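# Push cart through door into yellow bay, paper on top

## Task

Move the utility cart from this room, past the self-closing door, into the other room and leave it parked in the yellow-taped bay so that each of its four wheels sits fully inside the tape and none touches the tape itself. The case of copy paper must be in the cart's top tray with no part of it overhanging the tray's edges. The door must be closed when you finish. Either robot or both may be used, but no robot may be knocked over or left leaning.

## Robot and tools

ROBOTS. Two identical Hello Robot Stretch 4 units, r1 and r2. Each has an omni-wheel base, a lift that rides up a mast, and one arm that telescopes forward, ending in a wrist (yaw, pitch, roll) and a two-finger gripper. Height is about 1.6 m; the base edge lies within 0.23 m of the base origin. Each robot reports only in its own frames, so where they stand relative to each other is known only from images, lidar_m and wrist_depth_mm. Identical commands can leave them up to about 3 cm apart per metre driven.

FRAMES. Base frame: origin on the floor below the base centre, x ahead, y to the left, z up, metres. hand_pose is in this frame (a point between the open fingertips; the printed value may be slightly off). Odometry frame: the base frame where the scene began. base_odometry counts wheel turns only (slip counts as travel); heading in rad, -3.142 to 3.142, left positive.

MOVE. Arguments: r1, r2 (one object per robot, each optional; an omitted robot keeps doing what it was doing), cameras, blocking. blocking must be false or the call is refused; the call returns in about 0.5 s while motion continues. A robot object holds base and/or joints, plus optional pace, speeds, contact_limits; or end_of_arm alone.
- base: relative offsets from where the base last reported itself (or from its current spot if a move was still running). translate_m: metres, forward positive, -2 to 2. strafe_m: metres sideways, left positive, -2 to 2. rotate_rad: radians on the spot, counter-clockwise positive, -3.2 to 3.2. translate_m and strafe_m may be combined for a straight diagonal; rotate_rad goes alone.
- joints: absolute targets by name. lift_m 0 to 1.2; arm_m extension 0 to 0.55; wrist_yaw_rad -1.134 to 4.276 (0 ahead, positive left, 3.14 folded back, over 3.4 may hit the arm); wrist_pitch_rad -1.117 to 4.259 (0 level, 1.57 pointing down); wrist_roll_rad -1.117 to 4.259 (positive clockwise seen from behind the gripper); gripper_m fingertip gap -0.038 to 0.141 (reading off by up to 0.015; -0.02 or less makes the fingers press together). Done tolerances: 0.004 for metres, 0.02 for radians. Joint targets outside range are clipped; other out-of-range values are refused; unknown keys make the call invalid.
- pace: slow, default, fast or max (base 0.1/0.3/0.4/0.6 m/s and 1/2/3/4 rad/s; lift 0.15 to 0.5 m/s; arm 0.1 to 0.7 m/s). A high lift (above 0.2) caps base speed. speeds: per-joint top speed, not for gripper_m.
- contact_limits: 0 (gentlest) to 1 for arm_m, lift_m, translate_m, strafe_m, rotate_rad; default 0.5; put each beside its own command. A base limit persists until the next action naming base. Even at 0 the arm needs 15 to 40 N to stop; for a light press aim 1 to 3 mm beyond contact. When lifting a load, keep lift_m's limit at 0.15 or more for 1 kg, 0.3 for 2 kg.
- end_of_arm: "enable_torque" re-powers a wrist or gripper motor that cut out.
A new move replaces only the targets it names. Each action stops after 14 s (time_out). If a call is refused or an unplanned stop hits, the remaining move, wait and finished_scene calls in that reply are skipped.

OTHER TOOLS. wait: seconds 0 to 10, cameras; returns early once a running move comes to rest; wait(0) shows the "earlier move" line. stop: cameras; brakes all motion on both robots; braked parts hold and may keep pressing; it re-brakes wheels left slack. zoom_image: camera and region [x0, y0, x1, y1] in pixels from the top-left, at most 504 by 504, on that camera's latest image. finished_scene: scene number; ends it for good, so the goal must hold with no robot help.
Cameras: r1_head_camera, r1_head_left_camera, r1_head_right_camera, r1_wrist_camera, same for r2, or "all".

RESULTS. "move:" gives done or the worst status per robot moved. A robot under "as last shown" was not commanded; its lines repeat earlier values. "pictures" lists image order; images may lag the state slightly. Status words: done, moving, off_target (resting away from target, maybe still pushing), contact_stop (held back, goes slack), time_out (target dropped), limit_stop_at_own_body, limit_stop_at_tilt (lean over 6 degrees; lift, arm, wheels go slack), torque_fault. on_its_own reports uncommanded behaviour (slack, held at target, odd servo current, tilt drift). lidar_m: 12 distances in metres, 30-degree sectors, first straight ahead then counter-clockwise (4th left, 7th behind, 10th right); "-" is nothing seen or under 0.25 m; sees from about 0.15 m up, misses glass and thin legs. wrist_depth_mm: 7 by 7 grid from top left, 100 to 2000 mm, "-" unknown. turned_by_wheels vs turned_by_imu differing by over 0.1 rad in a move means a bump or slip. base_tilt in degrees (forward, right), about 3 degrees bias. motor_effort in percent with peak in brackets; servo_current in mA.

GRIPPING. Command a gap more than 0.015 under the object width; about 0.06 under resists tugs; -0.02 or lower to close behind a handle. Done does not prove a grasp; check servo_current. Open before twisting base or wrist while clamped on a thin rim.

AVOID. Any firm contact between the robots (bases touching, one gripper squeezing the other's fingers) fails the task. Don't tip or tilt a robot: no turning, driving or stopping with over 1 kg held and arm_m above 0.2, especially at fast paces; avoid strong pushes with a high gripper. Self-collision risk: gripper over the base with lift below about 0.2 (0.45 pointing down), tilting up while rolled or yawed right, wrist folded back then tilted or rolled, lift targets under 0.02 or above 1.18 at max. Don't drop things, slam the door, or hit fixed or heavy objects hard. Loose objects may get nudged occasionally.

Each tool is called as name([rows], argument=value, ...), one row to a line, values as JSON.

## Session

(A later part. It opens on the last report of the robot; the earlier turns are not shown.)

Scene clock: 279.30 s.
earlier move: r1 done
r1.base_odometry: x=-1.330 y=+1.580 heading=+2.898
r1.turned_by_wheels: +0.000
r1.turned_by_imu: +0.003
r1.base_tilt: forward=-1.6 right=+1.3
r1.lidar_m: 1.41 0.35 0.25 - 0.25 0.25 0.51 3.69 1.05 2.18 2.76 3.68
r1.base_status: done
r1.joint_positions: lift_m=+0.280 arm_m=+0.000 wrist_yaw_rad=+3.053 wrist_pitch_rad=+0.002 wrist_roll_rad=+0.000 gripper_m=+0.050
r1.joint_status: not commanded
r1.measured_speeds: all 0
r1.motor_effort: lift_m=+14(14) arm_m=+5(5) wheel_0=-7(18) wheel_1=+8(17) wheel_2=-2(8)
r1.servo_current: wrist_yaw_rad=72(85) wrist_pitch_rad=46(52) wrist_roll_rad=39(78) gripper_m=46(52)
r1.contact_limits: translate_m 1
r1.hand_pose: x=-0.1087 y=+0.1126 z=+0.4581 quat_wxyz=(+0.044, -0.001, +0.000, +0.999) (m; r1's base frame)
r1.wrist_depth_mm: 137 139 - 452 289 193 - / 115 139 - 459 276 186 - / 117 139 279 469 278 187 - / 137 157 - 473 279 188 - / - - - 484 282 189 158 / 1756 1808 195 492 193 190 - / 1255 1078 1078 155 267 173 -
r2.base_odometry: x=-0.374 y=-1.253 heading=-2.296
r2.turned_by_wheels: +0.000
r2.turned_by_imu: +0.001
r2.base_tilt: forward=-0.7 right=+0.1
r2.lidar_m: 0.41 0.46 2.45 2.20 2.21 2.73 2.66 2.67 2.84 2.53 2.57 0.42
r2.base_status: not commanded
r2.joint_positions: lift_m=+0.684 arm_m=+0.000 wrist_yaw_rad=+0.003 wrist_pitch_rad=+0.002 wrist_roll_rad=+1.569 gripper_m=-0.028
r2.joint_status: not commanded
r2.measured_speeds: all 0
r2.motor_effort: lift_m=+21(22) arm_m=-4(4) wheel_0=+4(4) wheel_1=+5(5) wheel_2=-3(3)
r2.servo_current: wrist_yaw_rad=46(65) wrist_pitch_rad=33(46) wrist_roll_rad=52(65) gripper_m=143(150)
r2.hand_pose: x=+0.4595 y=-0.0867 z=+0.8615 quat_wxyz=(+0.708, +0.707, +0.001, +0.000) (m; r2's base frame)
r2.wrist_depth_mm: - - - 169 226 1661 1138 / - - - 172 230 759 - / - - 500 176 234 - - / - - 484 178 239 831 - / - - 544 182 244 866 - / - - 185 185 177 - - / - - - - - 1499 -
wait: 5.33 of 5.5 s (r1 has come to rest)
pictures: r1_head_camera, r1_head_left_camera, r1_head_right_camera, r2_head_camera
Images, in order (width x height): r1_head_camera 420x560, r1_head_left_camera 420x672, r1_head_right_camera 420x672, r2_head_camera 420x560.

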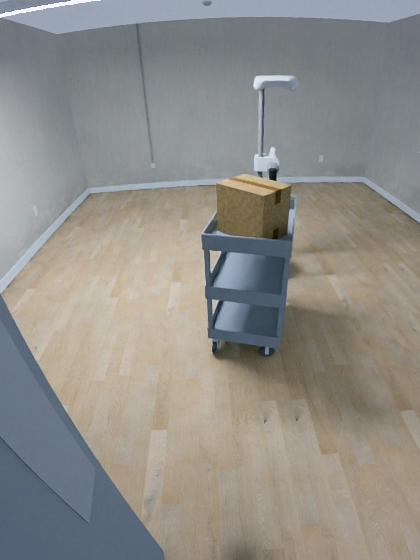

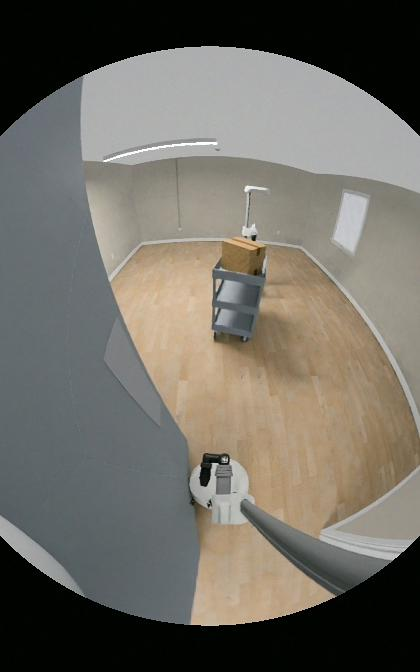

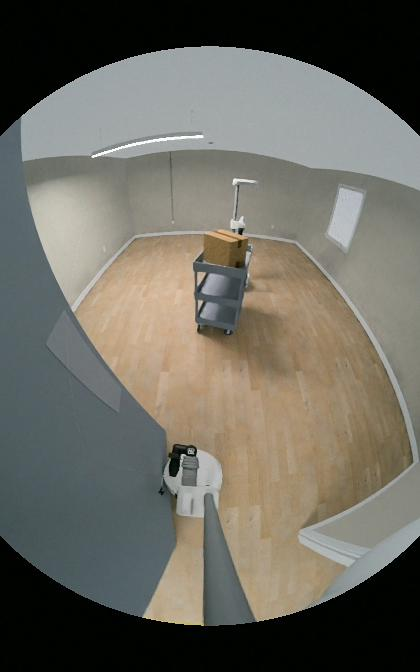

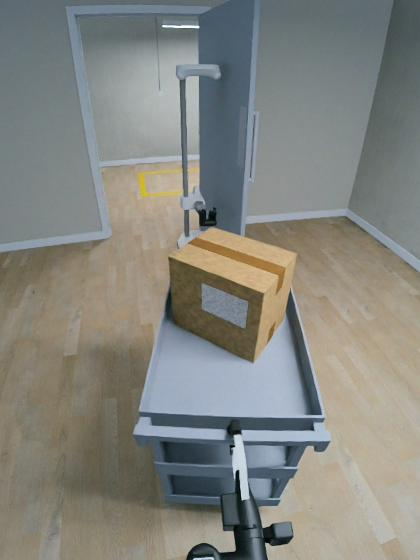

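move(blocking=false, r1={"base":{"translate_m":-0.05,"strafe_m":0.4},"contact_limits":{"translate_m":0.9},"pace":"slow"})

wait(seconds=5, cameras=["r1_head_left_camera","r1_head_right_camera","r2_head_camera"])

zoom_image(camera="r2_head_camera", region=[40, 0, 340, 300])

Scene clock: 286.77 s.
move: r1 moving
r1.base_odometry: x=-1.332 y=+1.567 heading=+2.898
r1.turned_by_wheels: +0.000
r1.turned_by_imu: +0.000
r1.base_tilt: forward=-1.5 right=+1.3
r1.lidar_m: 1.40 0.36 0.25 - 0.25 0.25 0.48 3.72 1.06 2.16 2.79 3.69
r1.base_status: translate_m moving; strafe_m moving
r1.joint_positions: lift_m=+0.280 arm_m=+0.000 wrist_yaw_rad=+3.053 wrist_pitch_rad=+0.002 wrist_roll_rad=+0.000 gripper_m=+0.050
r1.joint_status: not commanded
r1.measured_speeds: translate_m=-0.006 strafe_m=+0.052 rotate_rad=-0.002 lift_m=+0.000 arm_m=+0.000 wrist_yaw_rad=+0.000 wrist_pitch_rad=+0.000 wrist_roll_rad=+0.000
r1.motor_effort: lift_m=+14(14) arm_m=+5(5) wheel_0=-13(15) wheel_1=+12(13) wheel_2=+5(5)
r1.servo_current: wrist_yaw_rad=33(59) wrist_pitch_rad=33(52) wrist_roll_rad=39(52) gripper_m=39(46)
r1.contact_limits: translate_m 0.9
r1.hand_pose: x=-0.1087 y=+0.1126 z=+0.4581 quat_wxyz=(+0.044, -0.001, +0.000, +0.999) (m; r1's base frame)
r1.wrist_depth_mm: 137 138 - 436 268 191 - / 115 139 - 492 272 186 - / 117 139 278 452 273 187 - / 137 157 - 449 276 188 - / - - - 466 276 189 158 / 1808 1756 195 466 193 189 - / 1229 1060 1078 143 264 173 -
r2: as last shown
r2.turned_by_imu: +0.000
r2.lidar_m: 0.41 0.44 2.46 2.20 2.22 2.70 2.67 2.69 2.82 2.55 2.56 0.44
r2.motor_effort: lift_m=+21(21) arm_m=-4(4) wheel_0=+4(4) wheel_1=+5(5) wheel_2=-3(3)
r2.servo_current: wrist_yaw_rad=52(52) wrist_pitch_rad=33(46) wrist_roll_rad=52(59) gripper_m=137(143)
r2.wrist_depth_mm: - - - 169 225 1661 1160 / - - - 173 229 768 - / - - 496 176 235 - - / - - 488 178 238 842 - / - - 544 182 244 878 - / - - 186 186 177 - - / - - - - - 1537 -
pictures: none

Scene clock: 291.50 s.
earlier move: r1 done
r1.base_odometry: x=-1.378 y=+1.182 heading=+2.899
r1.turned_by_wheels: +0.001
r1.turned_by_imu: -0.137
r1.base_tilt: forward=-1.6 right=+1.3
r1.lidar_m: 1.42 3.55 0.25 0.25 - 0.25 0.34 3.59 1.05 1.49 2.74 3.34
r1.base_status: done
r1.joint_positions: lift_m=+0.280 arm_m=+0.000 wrist_yaw_rad=+3.053 wrist_pitch_rad=+0.002 wrist_roll_rad=+0.000 gripper_m=+0.050
r1.joint_status: not commanded
r1.measured_speeds: all 0
r1.motor_effort: lift_m=+15(15) arm_m=+4(5) wheel_0=-33(35) wheel_1=+31(34) wheel_2=+16(18)
r1.servo_current: wrist_yaw_rad=46(78) wrist_pitch_rad=39(52) wrist_roll_rad=39(65) gripper_m=52(52)
r1.contact_limits: translate_m 0.9
r1.hand_pose: x=-0.1086 y=+0.1127 z=+0.4581 quat_wxyz=(+0.044, -0.001, +0.000, +0.999) (m; r1's base frame)
r1.wrist_depth_mm: 137 252 512 330 232 184 - / 126 141 521 334 235 180 - / 125 167 484 336 237 187 - / 138 185 496 340 238 182 - / - - 549 343 230 183 156 / 1756 1756 194 349 196 184 161 / 1281 1060 517 143 223 172 -
r2.base_odometry: x=-0.374 y=-1.253 heading=-2.296
r2.turned_by_wheels: +0.000
r2.turned_by_imu: +0.001
r2.base_tilt: forward=-0.7 right=+0.1
r2.lidar_m: 0.40 0.41 2.48 2.19 2.20 2.67 2.65 2.69 2.82 2.53 2.55 0.43
r2.base_status: not commanded
r2.joint_positions: lift_m=+0.684 arm_m=+0.000 wrist_yaw_rad=+0.003 wrist_pitch_rad=+0.002 wrist_roll_rad=+1.569 gripper_m=-0.028
r2.joint_status: not commanded
r2.measured_speeds: all 0
r2.motor_effort: lift_m=+21(22) arm_m=-4(4) wheel_0=+4(4) wheel_1=+5(5) wheel_2=-3(3)
r2.servo_current: wrist_yaw_rad=46(65) wrist_pitch_rad=39(46) wrist_roll_rad=52(59) gripper_m=137(150)
r2.hand_pose: x=+0.4595 y=-0.0867 z=+0.8615 quat_wxyz=(+0.708, +0.707, +0.001, +0.000) (m; r2's base frame)
r2.wrist_depth_mm: - - - 169 225 1708 1160 / - - - 173 229 778 - / - - 496 176 234 - - / - - 484 179 239 842 - / - - 549 182 243 854 - / - - 186 186 177 - - / - - - - - 1499 -
wait: 4.73 of 5 s (r1 has come to rest)
pictures: r1_head_left_camera, r1_head_right_camera, r2_head_camera
Images, in order (width x height): r1_head_left_camera 420x672, r1_head_right_camera 420x672, r2_head_camera 420x560.

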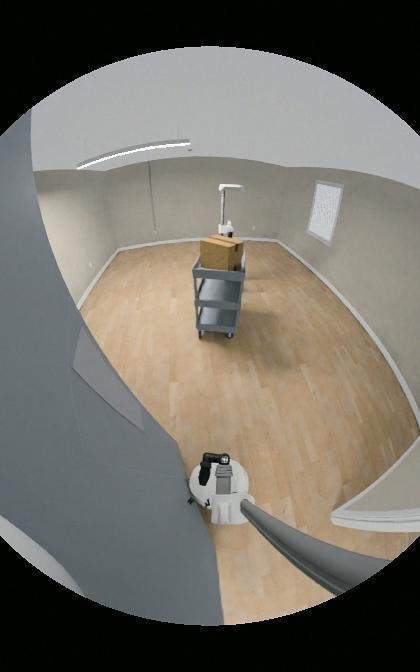

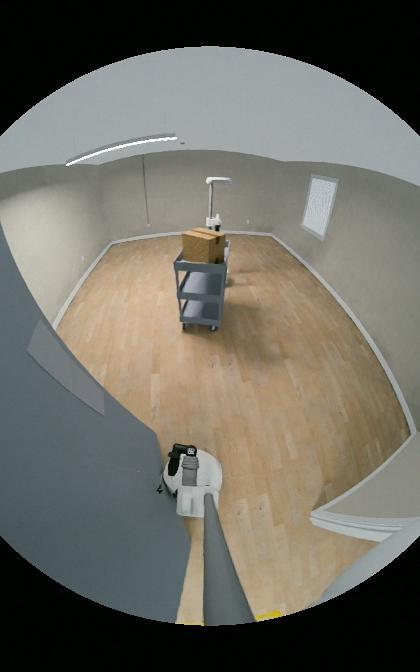

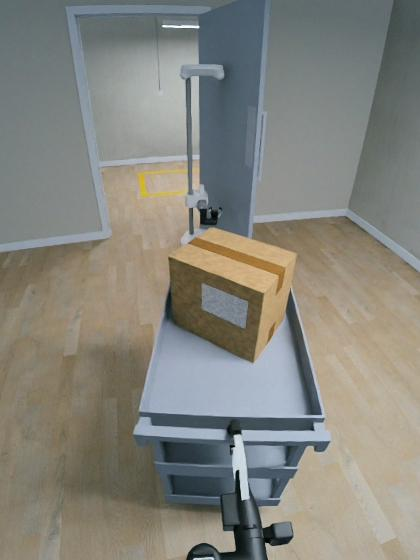

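Scaled by 1.680 from the camera's 420x560 image, which has a finer 1200x1600 frame.

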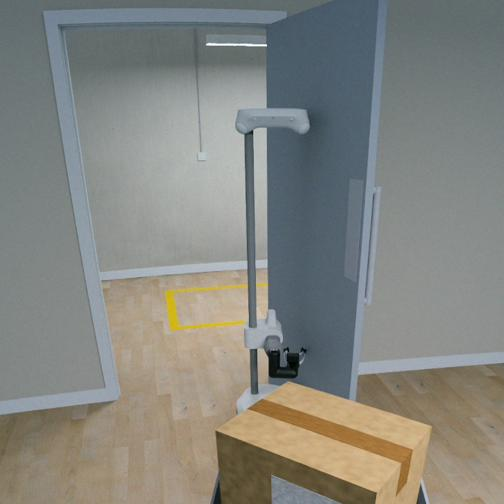

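move(blocking=false, r1={"base":{"translate_m":0.6,"strafe_m":-0.3},"contact_limits":{"translate_m":0.9}}, r2={"base":{"translate_m":-0.5},"pace":"slow"})

wait(seconds=3.5)

wait(seconds=3, cameras=["r1_head_left_camera","r1_head_right_camera","r2_head_camera","r2_wrist_camera"])

Scene clock: 345.97 s.
move: r1 moving; r2 moving
r1.base_odometry: x=-1.404 y=+1.203 heading=+2.900
r1.turned_by_wheels: +0.000
r1.turned_by_imu: +0.000
r1.base_tilt: forward=-1.6 right=+1.3
r1.lidar_m: 1.43 3.61 0.25 0.25 - 0.25 0.38 3.62 1.09 1.57 2.73 3.32
r1.base_status: translate_m moving; strafe_m moving
r1.joint_positions: lift_m=+0.280 arm_m=+0.000 wrist_yaw_rad=+3.053 wrist_pitch_rad=+0.002 wrist_roll_rad=+0.000 gripper_m=+0.050
r1.joint_status: not commanded
r1.measured_speeds: translate_m=+0.122 strafe_m=-0.061 rotate_rad=-0.001 lift_m=+0.000 arm_m=+0.000 wrist_yaw_rad=+0.000 wrist_pitch_rad=+0.000 wrist_roll_rad=+0.000
r1.motor_effort: lift_m=+15(15) arm_m=+4(4) wheel_0=+6(33) wheel_1=+5(30) wheel_2=-8(14)
r1.servo_current: wrist_yaw_rad=46(65) wrist_pitch_rad=39(46) wrist_roll_rad=46(65) gripper_m=39(52)
r1.contact_limits: translate_m 0.9
r1.hand_pose: x=-0.1086 y=+0.1127 z=+0.4581 quat_wxyz=(+0.044, -0.001, +0.000, +0.999) (m; r1's base frame)
r1.wrist_depth_mm: 137 249 - 343 235 183 - / 128 140 521 345 236 178 - / 125 165 480 351 240 181 - / 138 183 539 355 241 181 - / - - - 359 232 183 158 / 1708 1808 195 364 193 182 - / 1255 1078 723 143 234 170 -
r2.base_odometry: x=-0.366 y=-1.244 heading=-2.296
r2.turned_by_wheels: +0.000
r2.turned_by_imu: +0.001
r2.base_tilt: forward=-0.7 right=+0.1
r2.lidar_m: 0.43 0.46 2.48 2.20 2.19 2.70 2.65 2.66 2.86 2.54 2.56 0.43
r2.base_status: translate_m moving
r2.joint_positions: lift_m=+0.684 arm_m=+0.000 wrist_yaw_rad=+0.003 wrist_pitch_rad=+0.002 wrist_roll_rad=+1.569 gripper_m=-0.028
r2.joint_status: not commanded
r2.measured_speeds: translate_m=-0.048 strafe_m=+0.000 rotate_rad=+0.001 lift_m=+0.000 arm_m=+0.000 wrist_yaw_rad=+0.000 wrist_pitch_rad=+0.000 wrist_roll_rad=+0.000
r2.motor_effort: lift_m=+21(21) arm_m=-4(4) wheel_0=-7(7) wheel_1=-6(7) wheel_2=+12(15)
r2.servo_current: wrist_yaw_rad=52(59) wrist_pitch_rad=39(46) wrist_roll_rad=52(59) gripper_m=137(150)
r2.hand_pose: x=+0.4595 y=-0.0867 z=+0.8615 quat_wxyz=(+0.708, +0.707, +0.001, +0.000) (m; r2's base frame)
r2.wrist_depth_mm: - - - 170 225 1708 1182 / - - - 173 229 768 - / - - 500 176 235 - - / - - 484 179 239 842 - / - - 554 182 244 854 - / - - 186 186 177 - - / - - - - - 1661 -
pictures: none

Scene clock: 349.07 s.
earlier move: r1 done; r2 moving
r1.base_odometry: x=-1.888 y=+1.617 heading=+2.900
r1.turned_by_wheels: +0.000
r1.turned_by_imu: -0.001
r1.base_tilt: forward=-1.6 right=+1.3
r1.lidar_m: 1.17 1.23 2.67 2.38 2.04 1.27 0.31 0.31 1.42 2.31 2.34 2.87
r1.base_status: done
r1.joint_positions: lift_m=+0.280 arm_m=+0.000 wrist_yaw_rad=+3.053 wrist_pitch_rad=+0.002 wrist_roll_rad=+0.000 gripper_m=+0.050
r1.joint_status: not commanded
r1.measured_speeds: all 0
r1.motor_effort: lift_m=+15(15) arm_m=+4(4) wheel_0=+1(33) wheel_1=+3(30) wheel_2=+0(14)
r1.servo_current: wrist_yaw_rad=39(65) wrist_pitch_rad=39(52) wrist_roll_rad=46(65) gripper_m=33(52)
r1.contact_limits: translate_m 0.9
r1.hand_pose: x=-0.1086 y=+0.1127 z=+0.4581 quat_wxyz=(+0.044, -0.001, +0.000, +0.999) (m; r1's base frame)
r1.wrist_depth_mm: 138 535 - - - - - / 125 141 - - - - - / 125 167 - - - - - / 138 185 - - - - - / 410 484 - - - - - / 1499 480 192 - 191 1464 1430 / 1078 421 - 143 1060 1098 1138
r2.base_odometry: x=-0.168 y=-1.021 heading=-2.296
r2.turned_by_wheels: +0.000
r2.turned_by_imu: +0.002
r2.base_tilt: forward=-0.7 right=+0.0
r2.lidar_m: 0.42 0.42 2.40 2.10 2.13 2.62 2.36 2.38 2.88 2.61 2.62 0.42
r2.base_status: translate_m moving
r2.joint_positions: lift_m=+0.684 arm_m=+0.000 wrist_yaw_rad=+0.003 wrist_pitch_rad=+0.002 wrist_roll_rad=+1.569 gripper_m=-0.028
r2.joint_status: not commanded
r2.measured_speeds: translate_m=-0.100 strafe_m=+0.000 rotate_rad=+0.002 lift_m=+0.000 arm_m=+0.000 wrist_yaw_rad=+0.000 wrist_pitch_rad=+0.000 wrist_roll_rad=+0.000
r2.motor_effort: lift_m=+21(22) arm_m=-4(4) wheel_0=-3(8) wheel_1=-5(8) wheel_2=+10(15)
r2.servo_current: wrist_yaw_rad=46(59) wrist_pitch_rad=39(46) wrist_roll_rad=52(59) gripper_m=130(150)
r2.hand_pose: x=+0.4596 y=-0.0866 z=+0.8615 quat_wxyz=(+0.708, +0.707, +0.002, +0.001) (m; r2's base frame)
r2.wrist_depth_mm: - - - 177 236 1708 1182 / - - - 178 236 1576 - / - - 544 180 239 831 - / - - 477 181 241 854 - / - - 530 183 244 842 - / - - 186 185 178 - - / - - - - - 1537 -
wait: 3.10 of 3.5 s (r1 has come to rest)
pictures: none

Scene clock: 351.77 s.
earlier move: r2 done
r1.base_odometry: x=-1.888 y=+1.617 heading=+2.900
r1.turned_by_wheels: +0.000
r1.turned_by_imu: +0.000
r1.base_tilt: forward=-1.6 right=+1.3
r1.lidar_m: 1.35 1.41 2.65 2.38 2.02 1.27 1.04 1.00 1.38 2.33 2.35 2.86
r1.base_status: done
r1.joint_positions: lift_m=+0.280 arm_m=+0.000 wrist_yaw_rad=+3.053 wrist_pitch_rad=+0.002 wrist_roll_rad=+0.000 gripper_m=+0.050
r1.joint_status: not commanded
r1.measured_speeds: all 0
r1.motor_effort: lift_m=+15(15) arm_m=+4(4) wheel_0=+1(33) wheel_1=+3(30) wheel_2=+0(14)
r1.servo_current: wrist_yaw_rad=46(72) wrist_pitch_rad=46(52) wrist_roll_rad=59(72) gripper_m=46(52)
r1.contact_limits: translate_m 0.9
r1.hand_pose: x=-0.1086 y=+0.1127 z=+0.4581 quat_wxyz=(+0.044, -0.001, +0.000, +0.999) (m; r1's base frame)
r1.wrist_depth_mm: 137 - - - - - - / 126 141 - - - - - / 126 167 - - - - - / 138 185 - - - - - / - - - - - - - / - - 193 - 190 1499 1464 / - 149 1098 154 1060 1098 1138
r2.base_odometry: x=-0.043 y=-0.879 heading=-2.296
r2.turned_by_wheels: +0.000
r2.turned_by_imu: +0.001
r2.base_tilt: forward=-0.6 right=+0.0
r2.lidar_m: 0.39 0.43 2.37 2.06 2.09 2.47 2.16 2.18 2.65 2.63 2.67 0.44
r2.base_status: done
r2.joint_positions: lift_m=+0.684 arm_m=+0.000 wrist_yaw_rad=+0.003 wrist_pitch_rad=+0.002 wrist_roll_rad=+1.569 gripper_m=-0.028
r2.joint_status: not commanded
r2.measured_speeds: all 0
r2.motor_effort: lift_m=+21(22) arm_m=-4(4) wheel_0=-2(8) wheel_1=-4(8) wheel_2=+8(15)
r2.servo_current: wrist_yaw_rad=52(65) wrist_pitch_rad=39(52) wrist_roll_rad=39(59) gripper_m=124(150)
r2.hand_pose: x=+0.4596 y=-0.0866 z=+0.8615 quat_wxyz=(+0.708, +0.707, +0.002, +0.001) (m; r2's base frame)
r2.wrist_depth_mm: - - - 182 241 1708 1138 / - - - 181 241 1708 - / - - 580 182 243 854 - / - - 480 182 242 842 - / - - 512 183 243 842 - / - - 186 184 178 842 - / - - - - 245 539 -
wait: 2.70 of 3 s (r2 has come to rest)
pictures: r1_head_left_camera, r1_head_right_camera, r2_head_camera, r2_wrist_camera
Images, in order (width x height): r1_head_left_camera 420x672, r1_head_right_camera 420x672, r2_head_camera 420x560, r2_wrist_camera 616x392.

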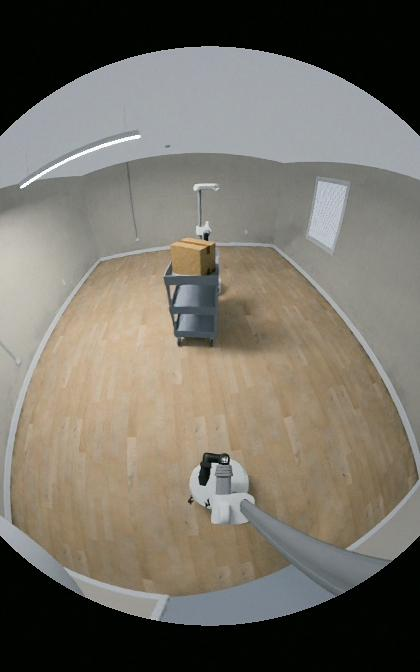

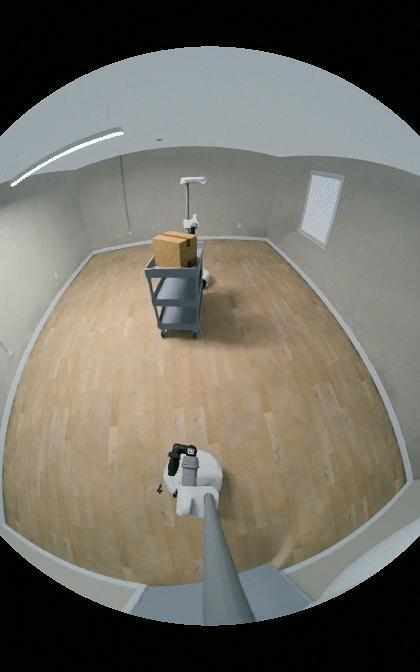

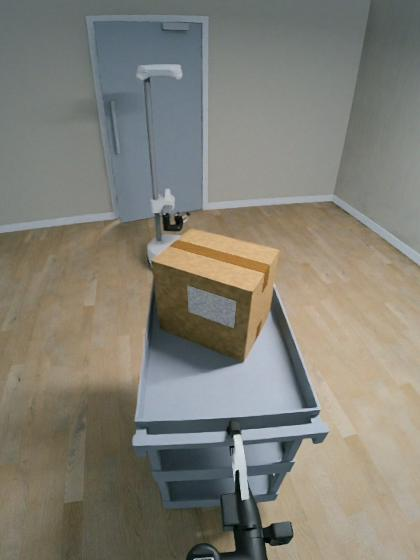

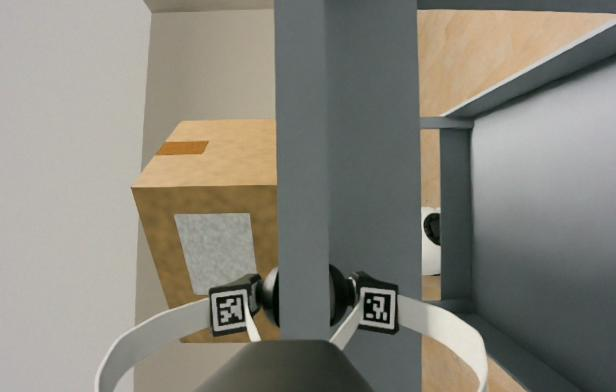

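move(blocking=false, r1={"base":{"rotate_rad":-3.03},"joints":{"lift_m":0.8,"gripper_m":0.12}})

wait(seconds=4.5)

move(blocking=false, r1={"joints":{"wrist_yaw_rad":0}})

wait(seconds=2.5, cameras=["r1_head_camera","r1_head_left_camera","r1_wrist_camera"])

Scene clock: 360.03 s.
move: r1 moving
r1.base_odometry: x=-1.888 y=+1.617 heading=+2.648
r1.turned_by_wheels: -0.252
r1.turned_by_imu: -0.253
r1.base_tilt: forward=-1.6 right=+1.3
r1.lidar_m: 3.67 1.38 3.14 2.44 2.39 1.50 1.15 1.12 1.18 1.82 2.32 2.48
r1.base_status: rotate_rad moving
r1.joint_positions: lift_m=+0.317 arm_m=+0.000 wrist_yaw_rad=+3.053 wrist_pitch_rad=+0.002 wrist_roll_rad=+0.000 gripper_m=+0.069
r1.joint_status: lift_m moving; gripper_m moving
r1.measured_speeds: translate_m=+0.000 strafe_m=-0.001 rotate_rad=-0.973 lift_m=+0.146 arm_m=+0.000 wrist_yaw_rad=+0.000 wrist_pitch_rad=+0.000 wrist_roll_rad=+0.000
r1.motor_effort: lift_m=+25(28) arm_m=+4(4) wheel_0=+5(9) wheel_1=+8(8) wheel_2=+6(8)
r1.servo_current: wrist_yaw_rad=52(59) wrist_pitch_rad=33(52) wrist_roll_rad=39(59) gripper_m=85(85)
r1.hand_pose: x=-0.1086 y=+0.1127 z=+0.4952 quat_wxyz=(+0.044, -0.001, +0.000, +0.999) (m; r1's base frame)
r1.wrist_depth_mm: 137 - - - - - - / 125 141 - - - - - / 126 167 - - - - - / 138 183 1397 - - - - / - - - - - - - / - - 191 - 191 1756 1618 / - 158 1160 152 1182 1138 1182
r2: as last shown
r2.base_tilt: forward=-0.7 right=+0.1
r2.lidar_m: 0.41 0.44 2.36 2.06 2.08 2.42 2.17 2.21 2.66 2.64 2.63 0.42
r2.motor_effort: lift_m=+21(21) arm_m=-4(4) wheel_0=-1(2) wheel_1=-3(4) wheel_2=+8(8)
r2.servo_current: wrist_yaw_rad=39(52) wrist_pitch_rad=39(46) wrist_roll_rad=39(59) gripper_m=130(137)
r2.wrist_depth_mm: - - - 181 241 1708 1205 / - - - 181 240 1756 - / - - 585 182 242 842 - / - - 473 183 244 831 - / - - 521 183 243 842 - / - - 186 183 178 831 - / - - - - 244 544 -
pictures: none

Scene clock: 362.53 s.
earlier move: r1 done
r1.base_odometry: x=-1.888 y=+1.617 heading=-0.130
r1.turned_by_wheels: -2.777
r1.turned_by_imu: -2.792
r1.base_tilt: forward=-1.6 right=+1.3
r1.lidar_m: 1.12 1.15 1.55 2.31 2.39 3.13 1.36 3.63 2.55 2.41 1.72 1.20
r1.base_status: done
r1.joint_positions: lift_m=+0.800 arm_m=+0.000 wrist_yaw_rad=+3.053 wrist_pitch_rad=+0.002 wrist_roll_rad=+0.000 gripper_m=+0.120
r1.joint_status: all done
r1.measured_speeds: all 0
r1.motor_effort: lift_m=+25(29) arm_m=+4(4) wheel_0=+2(10) wheel_1=+3(9) wheel_2=+0(8)
r1.servo_current: wrist_yaw_rad=59(78) wrist_pitch_rad=39(52) wrist_roll_rad=46(65) gripper_m=39(85)
r1.hand_pose: x=-0.1086 y=+0.1127 z=+0.9773 quat_wxyz=(+0.044, -0.001, +0.000, +0.999) (m; r1's base frame)
r1.wrist_depth_mm: 137 252 - - - - - / 125 140 - - - - - / 125 167 - - - - - / 138 185 1576 - - - - / - - - - - - - / - - - - 213 - - / - - - 144 - - -
r2.base_odometry: x=-0.043 y=-0.879 heading=-2.296
r2.turned_by_wheels: +0.000
r2.turned_by_imu: +0.000
r2.base_tilt: forward=-0.6 right=+0.1
r2.lidar_m: 0.40 0.42 2.35 2.07 2.08 2.44 2.18 2.19 2.66 2.63 2.65 0.45
r2.base_status: not commanded
r2.joint_positions: lift_m=+0.684 arm_m=+0.000 wrist_yaw_rad=+0.003 wrist_pitch_rad=+0.002 wrist_roll_rad=+1.569 gripper_m=-0.028
r2.joint_status: not commanded
r2.measured_speeds: all 0
r2.motor_effort: lift_m=+21(22) arm_m=-4(4) wheel_0=-2(2) wheel_1=-4(4) wheel_2=+8(9)
r2.servo_current: wrist_yaw_rad=46(72) wrist_pitch_rad=39(46) wrist_roll_rad=46(65) gripper_m=130(137)
r2.hand_pose: x=+0.4596 y=-0.0866 z=+0.8615 quat_wxyz=(+0.708, +0.707, +0.002, +0.001) (m; r2's base frame)
r2.wrist_depth_mm: - - - 182 241 1661 1160 / - - - 182 241 1708 - / - - 580 182 241 842 - / - - 477 183 242 842 - / - - 512 183 243 842 - / - - 186 183 178 842 - / - - - - 245 539 -
wait: 2.50 of 4.5 s (r1 has come to rest)
pictures: none

Scene clock: 363.03 s.
move: r1 moving
r1.base_odometry: x=-1.888 y=+1.617 heading=-0.130
r1.turned_by_wheels: +0.000
r1.turned_by_imu: +0.000
r1.base_tilt: forward=-1.6 right=+1.3
r1.lidar_m: 1.13 1.12 1.54 2.32 2.38 3.16 1.37 3.62 2.54 2.41 1.70 1.21
r1.base_status: not commanded
r1.joint_positions: lift_m=+0.800 arm_m=+0.000 wrist_yaw_rad=+2.464 wrist_pitch_rad=+0.002 wrist_roll_rad=+0.000 gripper_m=+0.120
r1.joint_status: wrist_yaw_rad moving
r1.measured_speeds: translate_m=+0.000 strafe_m=+0.000 rotate_rad=+0.000 lift_m=+0.000 arm_m=+0.000 wrist_yaw_rad=-1.818 wrist_pitch_rad=+0.000 wrist_roll_rad=+0.000
r1.motor_effort: lift_m=+25(25) arm_m=+4(4) wheel_0=+1(2) wheel_1=+2(3) wheel_2=+0(0)
r1.servo_current: wrist_yaw_rad=91(130) wrist_pitch_rad=46(46) wrist_roll_rad=26(59) gripper_m=46(46)
r1.hand_pose: x=+0.0011 y=+0.2490 z=+0.9773 quat_wxyz=(+0.333, -0.001, +0.000, +0.943) (m; r1's base frame)
r1.wrist_depth_mm: - - - - - - - / - - - - - - - / - - - - - - - / - - - - - - - / - - - - - - - / - - - - 212 - - / - - - 143 - - -
r2: as last shown
r2.base_tilt: forward=-0.7 right=+0.1
r2.lidar_m: 0.40 0.43 2.35 2.10 2.12 2.47 2.19 2.20 2.67 2.63 2.65 0.46
r2.servo_current: wrist_yaw_rad=46(52) wrist_pitch_rad=33(46) wrist_roll_rad=46(59) gripper_m=124(130)
r2.wrist_depth_mm: - - - 182 240 1756 1182 / - - - 182 241 1708 - / - - 580 182 242 842 - / - - 477 183 243 842 - / - - 517 182 243 842 - / - - 186 183 178 831 - / - - - - 245 539 -
pictures: none

Scene clock: 364.87 s.
earlier move: r1 done
r1.base_odometry: x=-1.888 y=+1.617 heading=-0.130
r1.turned_by_wheels: +0.000
r1.turned_by_imu: +0.000
r1.base_tilt: forward=-1.6 right=+1.3
r1.lidar_m: 1.12 1.13 1.56 2.32 2.40 3.15 1.35 3.62 2.56 2.41 1.71 1.20
r1.base_status: not commanded
r1.joint_positions: lift_m=+0.800 arm_m=+0.000 wrist_yaw_rad=+0.003 wrist_pitch_rad=+0.002 wrist_roll_rad=+0.000 gripper_m=+0.120
r1.joint_status: all done
r1.measured_speeds: all 0
r1.motor_effort: lift_m=+25(25) arm_m=+4(4) wheel_0=+1(3) wheel_1=+2(3) wheel_2=+0(0)
r1.servo_current: wrist_yaw_rad=59(130) wrist_pitch_rad=33(52) wrist_roll_rad=39(65) gripper_m=46(52)
r1.hand_pose: x=+0.4595 y=-0.0866 z=+0.9773 quat_wxyz=(+1.000, +0.000, +0.001, +0.001) (m; r1's base frame)
r1.wrist_depth_mm: - - - - - - - / - - - - - - - / - - - - - - - / - - - - - - - / - - - - - - - / - 194 - - 190 - - / - 140 - 139 - - -
r2.base_odometry: x=-0.043 y=-0.879 heading=-2.296
r2.turned_by_wheels: +0.000
r2.turned_by_imu: +0.000
r2.base_tilt: forward=-0.7 right=+0.1
r2.lidar_m: 0.40 0.44 2.34 2.09 2.07 2.48 2.17 2.20 2.69 2.62 2.65 0.45
r2.base_status: not commanded
r2.joint_positions: lift_m=+0.684 arm_m=+0.000 wrist_yaw_rad=+0.003 wrist_pitch_rad=+0.002 wrist_roll_rad=+1.569 gripper_m=-0.028
r2.joint_status: not commanded
r2.measured_speeds: all 0
r2.motor_effort: lift_m=+21(22) arm_m=-4(4) wheel_0=-2(2) wheel_1=-3(4) wheel_2=+8(9)
r2.servo_current: wrist_yaw_rad=46(59) wrist_pitch_rad=46(46) wrist_roll_rad=46(59) gripper_m=137(137)
r2.hand_pose: x=+0.4596 y=-0.0866 z=+0.8615 quat_wxyz=(+0.708, +0.707, +0.002, +0.001) (m; r2's base frame)
r2.wrist_depth_mm: - - - 181 240 1708 1138 / - - - 182 241 1661 - / - - 580 182 242 842 - / - - 477 182 243 842 - / - - 517 183 243 854 - / - - 186 183 178 831 - / - - - - 244 535 -
wait: 1.83 of 2.5 s (r1 has come to rest)
pictures: r1_head_camera, r1_head_left_camera, r1_wrist_camera
Images, in order (width x height): r1_head_camera 420x560, r1_head_left_camera 420x672, r1_wrist_camera 616x392.

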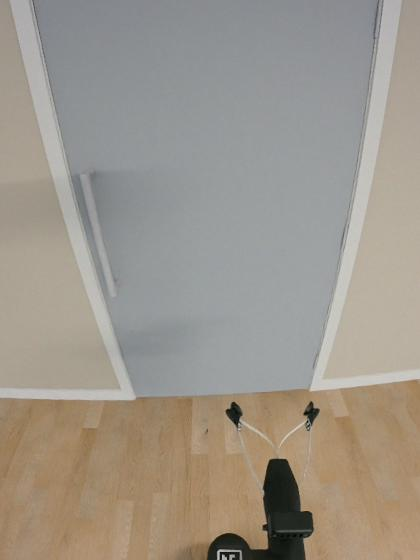

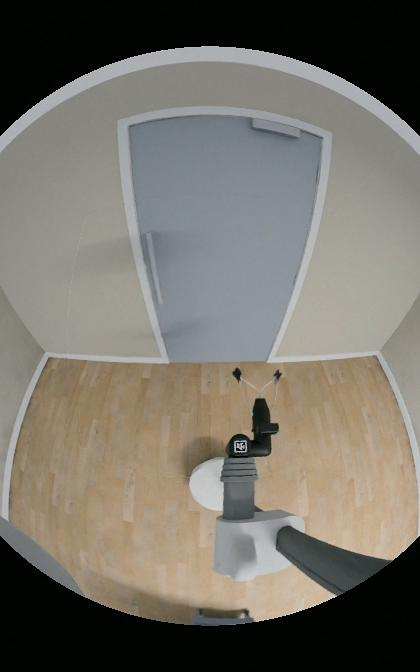

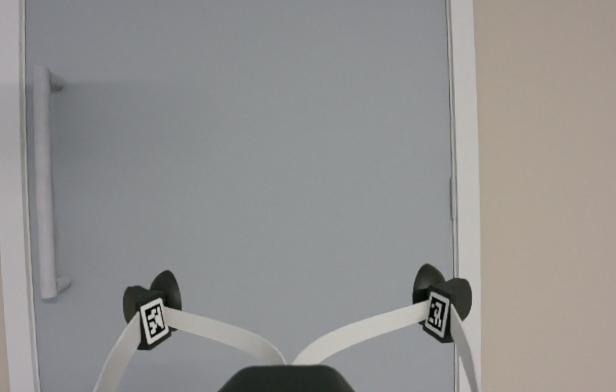

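move(blocking=false, r1={"base":{"strafe_m":0.48,"translate_m":0.4},"joints":{"lift_m":0.83}})

wait(seconds=3.5)

wait(seconds=0.5, cameras=["r1_head_camera","r1_wrist_camera"])

Scene clock: 374.80 s.
move: r1 moving
r1.base_odometry: x=-1.865 y=+1.638 heading=-0.130
r1.turned_by_wheels: +0.000
r1.turned_by_imu: +0.000
r1.base_tilt: forward=-1.6 right=+1.3
r1.lidar_m: 1.10 1.10 1.55 2.30 2.37 3.11 1.37 3.67 2.58 2.41 1.68 1.19
r1.base_status: translate_m moving; strafe_m moving
r1.joint_positions: lift_m=+0.827 arm_m=+0.000 wrist_yaw_rad=+0.003 wrist_pitch_rad=+0.002 wrist_roll_rad=+0.000 gripper_m=+0.120
r1.joint_status: lift_m moving
r1.measured_speeds: translate_m=+0.079 strafe_m=+0.093 rotate_rad=-0.001 lift_m=+0.044 arm_m=+0.000 wrist_yaw_rad=+0.000 wrist_pitch_rad=+0.000 wrist_roll_rad=+0.000
r1.motor_effort: lift_m=+24(28) arm_m=+4(4) wheel_0=-5(6) wheel_1=+9(10) wheel_2=-8(8)
r1.servo_current: wrist_yaw_rad=33(65) wrist_pitch_rad=52(52) wrist_roll_rad=46(72) gripper_m=46(52)
r1.hand_pose: x=+0.4595 y=-0.0867 z=+1.0047 quat_wxyz=(+1.000, +0.000, +0.001, +0.001) (m; r1's base frame)
r1.wrist_depth_mm: - - - - - - - / - - - - - - - / - - - - - - - / - - - - - - - / 809 - - - - - - / - 194 - - 190 - - / - 140 - 139 - - -
r2: as last shown
r2.base_tilt: forward=-0.7 right=+0.0
r2.lidar_m: 0.39 0.41 2.37 2.10 2.10 2.46 2.17 2.19 2.68 2.62 2.67 0.45
r2.motor_effort: lift_m=+21(21) arm_m=-4(4) wheel_0=-2(2) wheel_1=-4(4) wheel_2=+8(8)
r2.servo_current: wrist_yaw_rad=39(59) wrist_pitch_rad=39(46) wrist_roll_rad=39(59) gripper_m=124(130)
r2.wrist_depth_mm: - - - 182 240 1708 1160 / - - - 181 242 1708 - / - - 580 182 242 842 - / - - 477 182 242 842 - / - - 521 183 244 842 - / - - 186 183 178 842 - / - - - - 245 544 -
pictures: none

Scene clock: 377.87 s.
earlier move: r1 done
r1.base_odometry: x=-1.429 y=+2.041 heading=-0.130
r1.turned_by_wheels: +0.000
r1.turned_by_imu: +0.003
r1.base_tilt: forward=-1.6 right=+1.3
r1.lidar_m: 0.63 0.74 0.98 1.86 1.94 2.56 1.80 1.87 3.02 2.86 1.09 0.76
r1.base_status: done
r1.joint_positions: lift_m=+0.830 arm_m=+0.000 wrist_yaw_rad=+0.003 wrist_pitch_rad=+0.002 wrist_roll_rad=+0.000 gripper_m=+0.120
r1.joint_status: all done
r1.measured_speeds: all 0
r1.motor_effort: lift_m=+24(28) arm_m=+4(4) wheel_0=-1(7) wheel_1=+0(11) wheel_2=+0(8)
r1.servo_current: wrist_yaw_rad=39(72) wrist_pitch_rad=46(52) wrist_roll_rad=39(72) gripper_m=46(52)
r1.hand_pose: x=+0.4595 y=-0.0867 z=+1.0073 quat_wxyz=(+1.000, +0.000, +0.001, +0.001) (m; r1's base frame)
r1.wrist_depth_mm: - - 496 512 508 508 525 / - - 500 504 508 512 521 / - - 500 508 508 517 525 / - - 504 508 517 517 525 / - - 512 517 517 517 517 / - 195 427 517 512 521 525 / - 140 508 144 521 517 530
r2.base_odometry: x=-0.043 y=-0.879 heading=-2.296
r2.turned_by_wheels: +0.000
r2.turned_by_imu: +0.000
r2.base_tilt: forward=-0.7 right=+0.1
r2.lidar_m: 0.40 0.40 2.34 2.09 2.09 2.46 2.17 2.19 2.64 2.62 2.65 0.43
r2.base_status: not commanded
r2.joint_positions: lift_m=+0.684 arm_m=+0.000 wrist_yaw_rad=+0.003 wrist_pitch_rad=+0.002 wrist_roll_rad=+1.569 gripper_m=-0.028
r2.joint_status: not commanded
r2.measured_speeds: all 0
r2.motor_effort: lift_m=+21(22) arm_m=-3(4) wheel_0=-2(2) wheel_1=-3(4) wheel_2=+8(9)
r2.servo_current: wrist_yaw_rad=46(59) wrist_pitch_rad=39(46) wrist_roll_rad=52(65) gripper_m=124(137)
r2.hand_pose: x=+0.4596 y=-0.0866 z=+0.8615 quat_wxyz=(+0.708, +0.707, +0.002, +0.001) (m; r2's base frame)
r2.wrist_depth_mm: - - - 181 240 1661 1160 / - - - 181 241 1708 - / - - 591 182 242 831 - / - - 484 183 243 842 - / - - 517 183 242 854 - / - - 186 184 178 831 - / - - - - 245 535 -
wait: 3.07 of 3.5 s (r1 has come to rest)
pictures: none

Scene clock: 378.37 s.
r1.base_odometry: x=-1.429 y=+2.041 heading=-0.130
r1.turned_by_wheels: +0.000
r1.turned_by_imu: +0.000
r1.base_tilt: forward=-1.6 right=+1.2
r1.lidar_m: 0.63 0.73 0.96 1.86 1.92 2.57 1.80 1.88 3.02 2.86 1.10 0.76
r1.base_status: done
r1.joint_positions: lift_m=+0.830 arm_m=+0.000 wrist_yaw_rad=+0.003 wrist_pitch_rad=+0.002 wrist_roll_rad=+0.000 gripper_m=+0.120
r1.joint_status: all done
r1.measured_speeds: all 0
r1.motor_effort: lift_m=+24(28) arm_m=+4(4) wheel_0=-2(7) wheel_1=+0(11) wheel_2=+0(8)
r1.servo_current: wrist_yaw_rad=39(72) wrist_pitch_rad=46(52) wrist_roll_rad=52(72) gripper_m=39(52)
r1.hand_pose: x=+0.4595 y=-0.0867 z=+1.0073 quat_wxyz=(+1.000, +0.000, +0.001, +0.001) (m; r1's base frame)
r1.wrist_depth_mm: - - 500 504 512 521 521 / - - 500 508 508 512 517 / - - 504 508 508 512 517 / - - 508 512 517 525 525 / - - 504 504 512 521 525 / - 194 433 512 512 521 525 / - 140 504 143 521 525 530
r2.base_odometry: x=-0.043 y=-0.879 heading=-2.296
r2.turned_by_wheels: +0.000
r2.turned_by_imu: +0.000
r2.base_tilt: forward=-0.7 right=+0.0
r2.lidar_m: 0.39 0.41 2.36 2.08 2.09 2.44 2.18 2.18 2.65 2.64 2.66 0.45
r2.base_status: not commanded
r2.joint_positions: lift_m=+0.684 arm_m=+0.000 wrist_yaw_rad=+0.003 wrist_pitch_rad=+0.002 wrist_roll_rad=+1.569 gripper_m=-0.028
r2.joint_status: not commanded
r2.measured_speeds: all 0
r2.motor_effort: lift_m=+21(22) arm_m=-4(4) wheel_0=-2(2) wheel_1=-4(4) wheel_2=+8(9)
r2.servo_current: wrist_yaw_rad=46(59) wrist_pitch_rad=39(46) wrist_roll_rad=39(65) gripper_m=130(137)
r2.hand_pose: x=+0.4596 y=-0.0866 z=+0.8615 quat_wxyz=(+0.708, +0.707, +0.002, +0.001) (m; r2's base frame)
r2.wrist_depth_mm: - - - 181 241 1708 1160 / - - - 181 241 1708 - / - - 585 182 243 842 - / - - 477 183 243 842 - / - - 517 183 243 831 - / - - 186 183 178 854 - / - - - - 244 535 -
wait: 0.50 s; at rest by 0.27 s
pictures: r1_head_camera, r1_wrist_camera
Images, in order (width x height): r1_head_camera 420x560, r1_wrist_camera 616x392.

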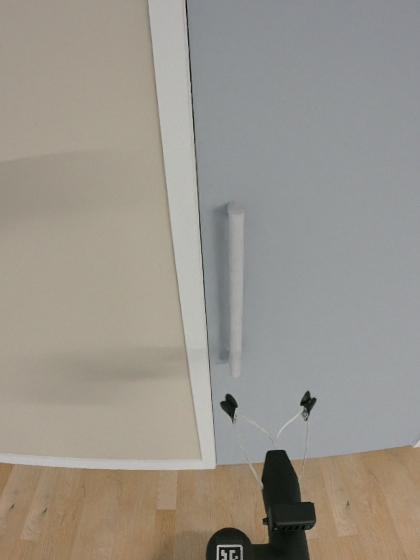

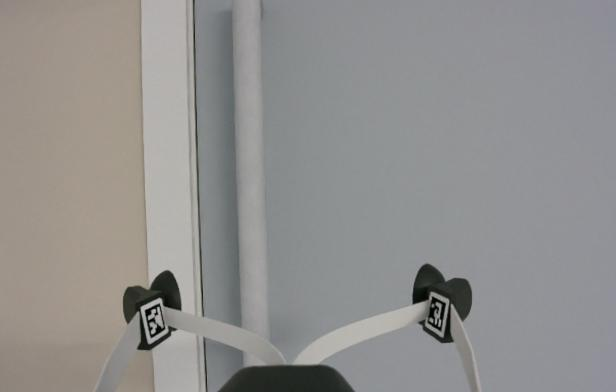

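move(blocking=false, r1={"base":{"strafe_m":0.04,"translate_m":0.215},"pace":"slow","joints":{"lift_m":0.86}})

wait(seconds=3.5, cameras=["r1_wrist_camera"])

move(blocking=false, r1={"joints":{"gripper_m":-0.03}})

wait(seconds=2, cameras=["r1_wrist_camera","r1_head_camera"])

Scene clock: 386.37 s.
move: r1 moving
r1.base_odometry: x=-1.417 y=+2.041 heading=-0.130
r1.turned_by_wheels: +0.000
r1.turned_by_imu: +0.000
r1.base_tilt: forward=-1.6 right=+1.3
r1.lidar_m: 0.63 0.73 0.99 1.86 1.94 2.55 1.82 1.87 3.03 2.86 1.08 0.74
r1.base_status: translate_m moving; strafe_m moving
r1.joint_positions: lift_m=+0.852 arm_m=+0.000 wrist_yaw_rad=+0.003 wrist_pitch_rad=+0.002 wrist_roll_rad=+0.000 gripper_m=+0.120
r1.joint_status: lift_m moving
r1.measured_speeds: translate_m=+0.049 strafe_m=+0.009 rotate_rad=+0.002 lift_m=+0.058 arm_m=+0.000 wrist_yaw_rad=+0.000 wrist_pitch_rad=+0.000 wrist_roll_rad=+0.000
r1.motor_effort: lift_m=+24(28) arm_m=+4(4) wheel_0=+6(7) wheel_1=+5(5) wheel_2=-5(6)
r1.servo_current: wrist_yaw_rad=46(52) wrist_pitch_rad=46(52) wrist_roll_rad=65(65) gripper_m=39(52)
r1.hand_pose: x=+0.4595 y=-0.0867 z=+1.0299 quat_wxyz=(+1.000, +0.000, +0.001, +0.001) (m; r1's base frame)
r1.wrist_depth_mm: - - 488 496 500 504 508 / - - 492 500 500 508 508 / - - 492 496 500 504 504 / - - 488 496 504 504 508 / - - 496 504 504 508 512 / - 193 418 496 500 512 512 / - 140 500 143 508 512 517
r2: as last shown
r2.base_tilt: forward=-0.7 right=+0.1
r2.lidar_m: 0.40 0.43 2.36 2.09 2.08 2.48 2.17 2.19 2.69 2.62 2.65 0.44
r2.motor_effort: lift_m=+21(21) arm_m=-4(4) wheel_0=-2(2) wheel_1=-4(4) wheel_2=+8(8)
r2.servo_current: wrist_yaw_rad=33(59) wrist_pitch_rad=39(46) wrist_roll_rad=46(52) gripper_m=130(130)
r2.wrist_depth_mm: - - - 181 240 1661 1182 / - - - 181 240 1708 - / - - 569 182 242 842 - / - - 480 183 243 842 - / - - 517 183 243 842 - / - - 186 183 178 842 - / - - - - 245 539 -
pictures: none

Scene clock: 389.33 s.
earlier move: r1 done
r1.base_odometry: x=-1.211 y=+2.052 heading=-0.130
r1.turned_by_wheels: +0.000
r1.turned_by_imu: +0.000
r1.base_tilt: forward=-1.6 right=+1.3
r1.lidar_m: 0.41 0.52 0.70 1.74 1.90 2.53 2.04 2.12 3.06 2.47 0.75 0.51
r1.base_status: done
r1.joint_positions: lift_m=+0.859 arm_m=+0.000 wrist_yaw_rad=+0.003 wrist_pitch_rad=+0.002 wrist_roll_rad=+0.000 gripper_m=+0.120
r1.joint_status: all done
r1.measured_speeds: all 0
r1.motor_effort: lift_m=+25(28) arm_m=+4(4) wheel_0=+2(7) wheel_1=+4(8) wheel_2=-2(6)
r1.servo_current: wrist_yaw_rad=52(72) wrist_pitch_rad=33(52) wrist_roll_rad=39(72) gripper_m=46(52)
r1.hand_pose: x=+0.4595 y=-0.0867 z=+1.0372 quat_wxyz=(+1.000, +0.000, +0.001, +0.001) (m; r1's base frame)
r1.wrist_depth_mm: 285 290 290 293 296 298 300 / 286 290 291 294 296 300 301 / 286 - 291 294 298 298 301 / 287 - 294 296 298 300 301 / 289 - 293 297 298 300 303 / 287 194 293 297 297 303 301 / 289 161 294 143 301 303 306
r2.base_odometry: x=-0.043 y=-0.879 heading=-2.296
r2.turned_by_wheels: +0.000
r2.turned_by_imu: +0.000
r2.base_tilt: forward=-0.7 right=+0.1
r2.lidar_m: 0.40 0.41 2.38 2.08 2.09 2.45 2.15 2.20 2.67 2.63 2.65 0.44
r2.base_status: not commanded
r2.joint_positions: lift_m=+0.684 arm_m=+0.000 wrist_yaw_rad=+0.003 wrist_pitch_rad=+0.002 wrist_roll_rad=+1.569 gripper_m=-0.028
r2.joint_status: not commanded
r2.measured_speeds: all 0
r2.motor_effort: lift_m=+21(22) arm_m=-4(4) wheel_0=-2(2) wheel_1=-4(4) wheel_2=+8(8)
r2.servo_current: wrist_yaw_rad=33(65) wrist_pitch_rad=39(46) wrist_roll_rad=46(59) gripper_m=124(137)
r2.hand_pose: x=+0.4596 y=-0.0866 z=+0.8615 quat_wxyz=(+0.708, +0.707, +0.002, +0.001) (m; r2's base frame)
r2.wrist_depth_mm: - - - 181 241 1708 1160 / - - - 182 241 1661 - / - - 580 182 242 842 - / - - 473 182 242 842 - / - - 517 183 243 842 - / - - 187 183 178 842 - / - - - - 245 539 -
wait: 2.97 of 3.5 s (r1 has come to rest)
pictures: r1_wrist_camera
Images, in order (width x height): r1_wrist_camera 616x392.

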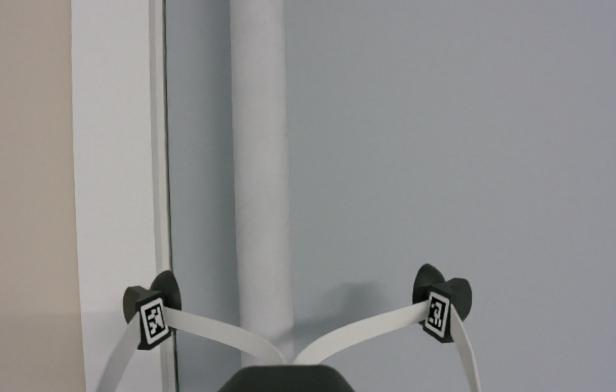

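Scene clock: 389.83 s.
move: r1 moving
r1.base_odometry: x=-1.211 y=+2.052 heading=-0.130
r1.turned_by_wheels: +0.000
r1.turned_by_imu: +0.000
r1.base_tilt: forward=-1.6 right=+1.3
r1.lidar_m: 0.43 0.50 0.70 1.74 1.88 2.49 2.04 2.08 3.04 2.46 0.76 0.51
r1.base_status: not commanded
r1.joint_positions: lift_m=+0.859 arm_m=+0.000 wrist_yaw_rad=+0.003 wrist_pitch_rad=+0.002 wrist_roll_rad=+0.000 gripper_m=+0.106
r1.joint_status: gripper_m moving
r1.measured_speeds: all 0
r1.motor_effort: lift_m=+25(25) arm_m=+4(4) wheel_0=+2(3) wheel_1=+4(4) wheel_2=-2(2)
r1.servo_current: wrist_yaw_rad=39(59) wrist_pitch_rad=46(46) wrist_roll_rad=52(65) gripper_m=91(91)
r1.hand_pose: x=+0.4595 y=-0.0867 z=+1.0372 quat_wxyz=(+1.000, +0.000, +0.001, +0.001) (m; r1's base frame)
r1.wrist_depth_mm: 285 289 291 294 296 298 303 / 286 293 290 294 297 298 301 / 286 - 291 296 297 298 303 / 287 - 293 297 297 300 303 / 286 - 294 296 297 301 304 / 287 193 218 297 211 303 304 / 290 180 293 137 300 300 304
r2: as last shown
r2.lidar_m: 0.39 0.42 2.37 2.05 2.10 2.45 2.16 2.21 2.65 2.62 2.66 0.44
r2.motor_effort: lift_m=+21(22) arm_m=-4(4) wheel_0=-2(2) wheel_1=-3(4) wheel_2=+8(8)
r2.servo_current: wrist_yaw_rad=39(59) wrist_pitch_rad=39(46) wrist_roll_rad=52(59) gripper_m=124(130)
r2.wrist_depth_mm: - - - 181 241 1708 1182 / - - - 181 242 1708 - / - - 580 183 242 842 - / - - 480 182 243 842 - / - - 517 183 243 842 - / - - 186 183 178 842 - / - - - - 245 539 -
pictures: none

Scene clock: 391.57 s.
earlier move: r1 done
r1.base_odometry: x=-1.211 y=+2.052 heading=-0.129
r1.turned_by_wheels: +0.001
r1.turned_by_imu: +0.001
r1.base_tilt: forward=-1.6 right=+1.2
r1.lidar_m: 0.42 0.53 0.69 1.73 1.93 2.51 2.05 2.11 3.06 2.45 0.78 0.51
r1.base_status: not commanded
r1.joint_positions: lift_m=+0.859 arm_m=+0.000 wrist_yaw_rad=+0.008 wrist_pitch_rad=+0.002 wrist_roll_rad=+0.000 gripper_m=-0.029
r1.joint_status: all done
r1.measured_speeds: all 0
r1.motor_effort: lift_m=+25(25) arm_m=+2(4) wheel_0=+4(5) wheel_1=+4(4) wheel_2=+3(3)
r1.servo_current: wrist_yaw_rad=72(78) wrist_pitch_rad=46(52) wrist_roll_rad=33(65) gripper_m=111(221)
r1.hand_pose: x=+0.4600 y=-0.0850 z=+1.0372 quat_wxyz=(+1.000, +0.000, +0.001, +0.004) (m; r1's base frame)
r1.wrist_depth_mm: 287 - 290 290 291 291 293 / 289 - 290 291 293 296 294 / 290 - 290 291 294 294 296 / 289 - 293 293 293 294 296 / 290 - 293 213 294 294 296 / 291 - 200 209 296 296 294 / 291 148 294 212 296 297 298
r2.base_odometry: x=-0.043 y=-0.879 heading=-2.296
r2.turned_by_wheels: +0.000
r2.turned_by_imu: +0.000
r2.base_tilt: forward=-0.6 right=+0.1
r2.lidar_m: 0.40 0.42 2.35 2.10 2.10 2.47 2.17 2.19 2.66 2.64 2.62 0.44
r2.base_status: not commanded
r2.joint_positions: lift_m=+0.684 arm_m=+0.000 wrist_yaw_rad=+0.003 wrist_pitch_rad=+0.002 wrist_roll_rad=+1.569 gripper_m=-0.028
r2.joint_status: not commanded
r2.measured_speeds: all 0
r2.motor_effort: lift_m=+21(22) arm_m=-4(4) wheel_0=-2(2) wheel_1=-4(4) wheel_2=+8(9)
r2.servo_current: wrist_yaw_rad=46(59) wrist_pitch_rad=39(46) wrist_roll_rad=46(59) gripper_m=130(130)
r2.hand_pose: x=+0.4596 y=-0.0866 z=+0.8615 quat_wxyz=(+0.708, +0.707, +0.002, +0.001) (m; r2's base frame)
r2.wrist_depth_mm: - - - 181 241 1661 1182 / - - - 182 241 1661 - / - - 580 182 242 842 - / - - 477 183 242 842 - / - - 517 183 244 854 - / - - 187 183 178 842 - / - - - - 244 539 -
wait: 1.73 of 2 s (r1 has come to rest)
pictures: r1_head_camera, r1_wrist_camera
Images, in order (width x height): r1_head_camera 420x560, r1_wrist_camera 616x392.

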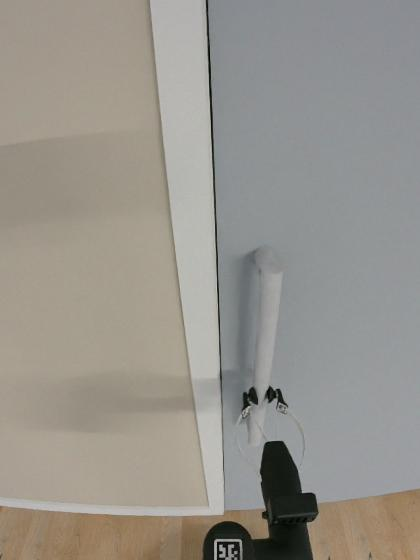

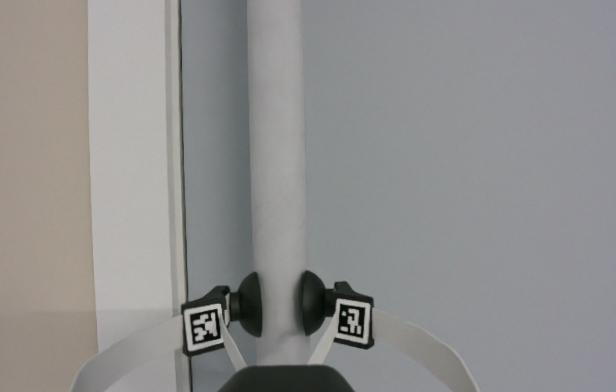

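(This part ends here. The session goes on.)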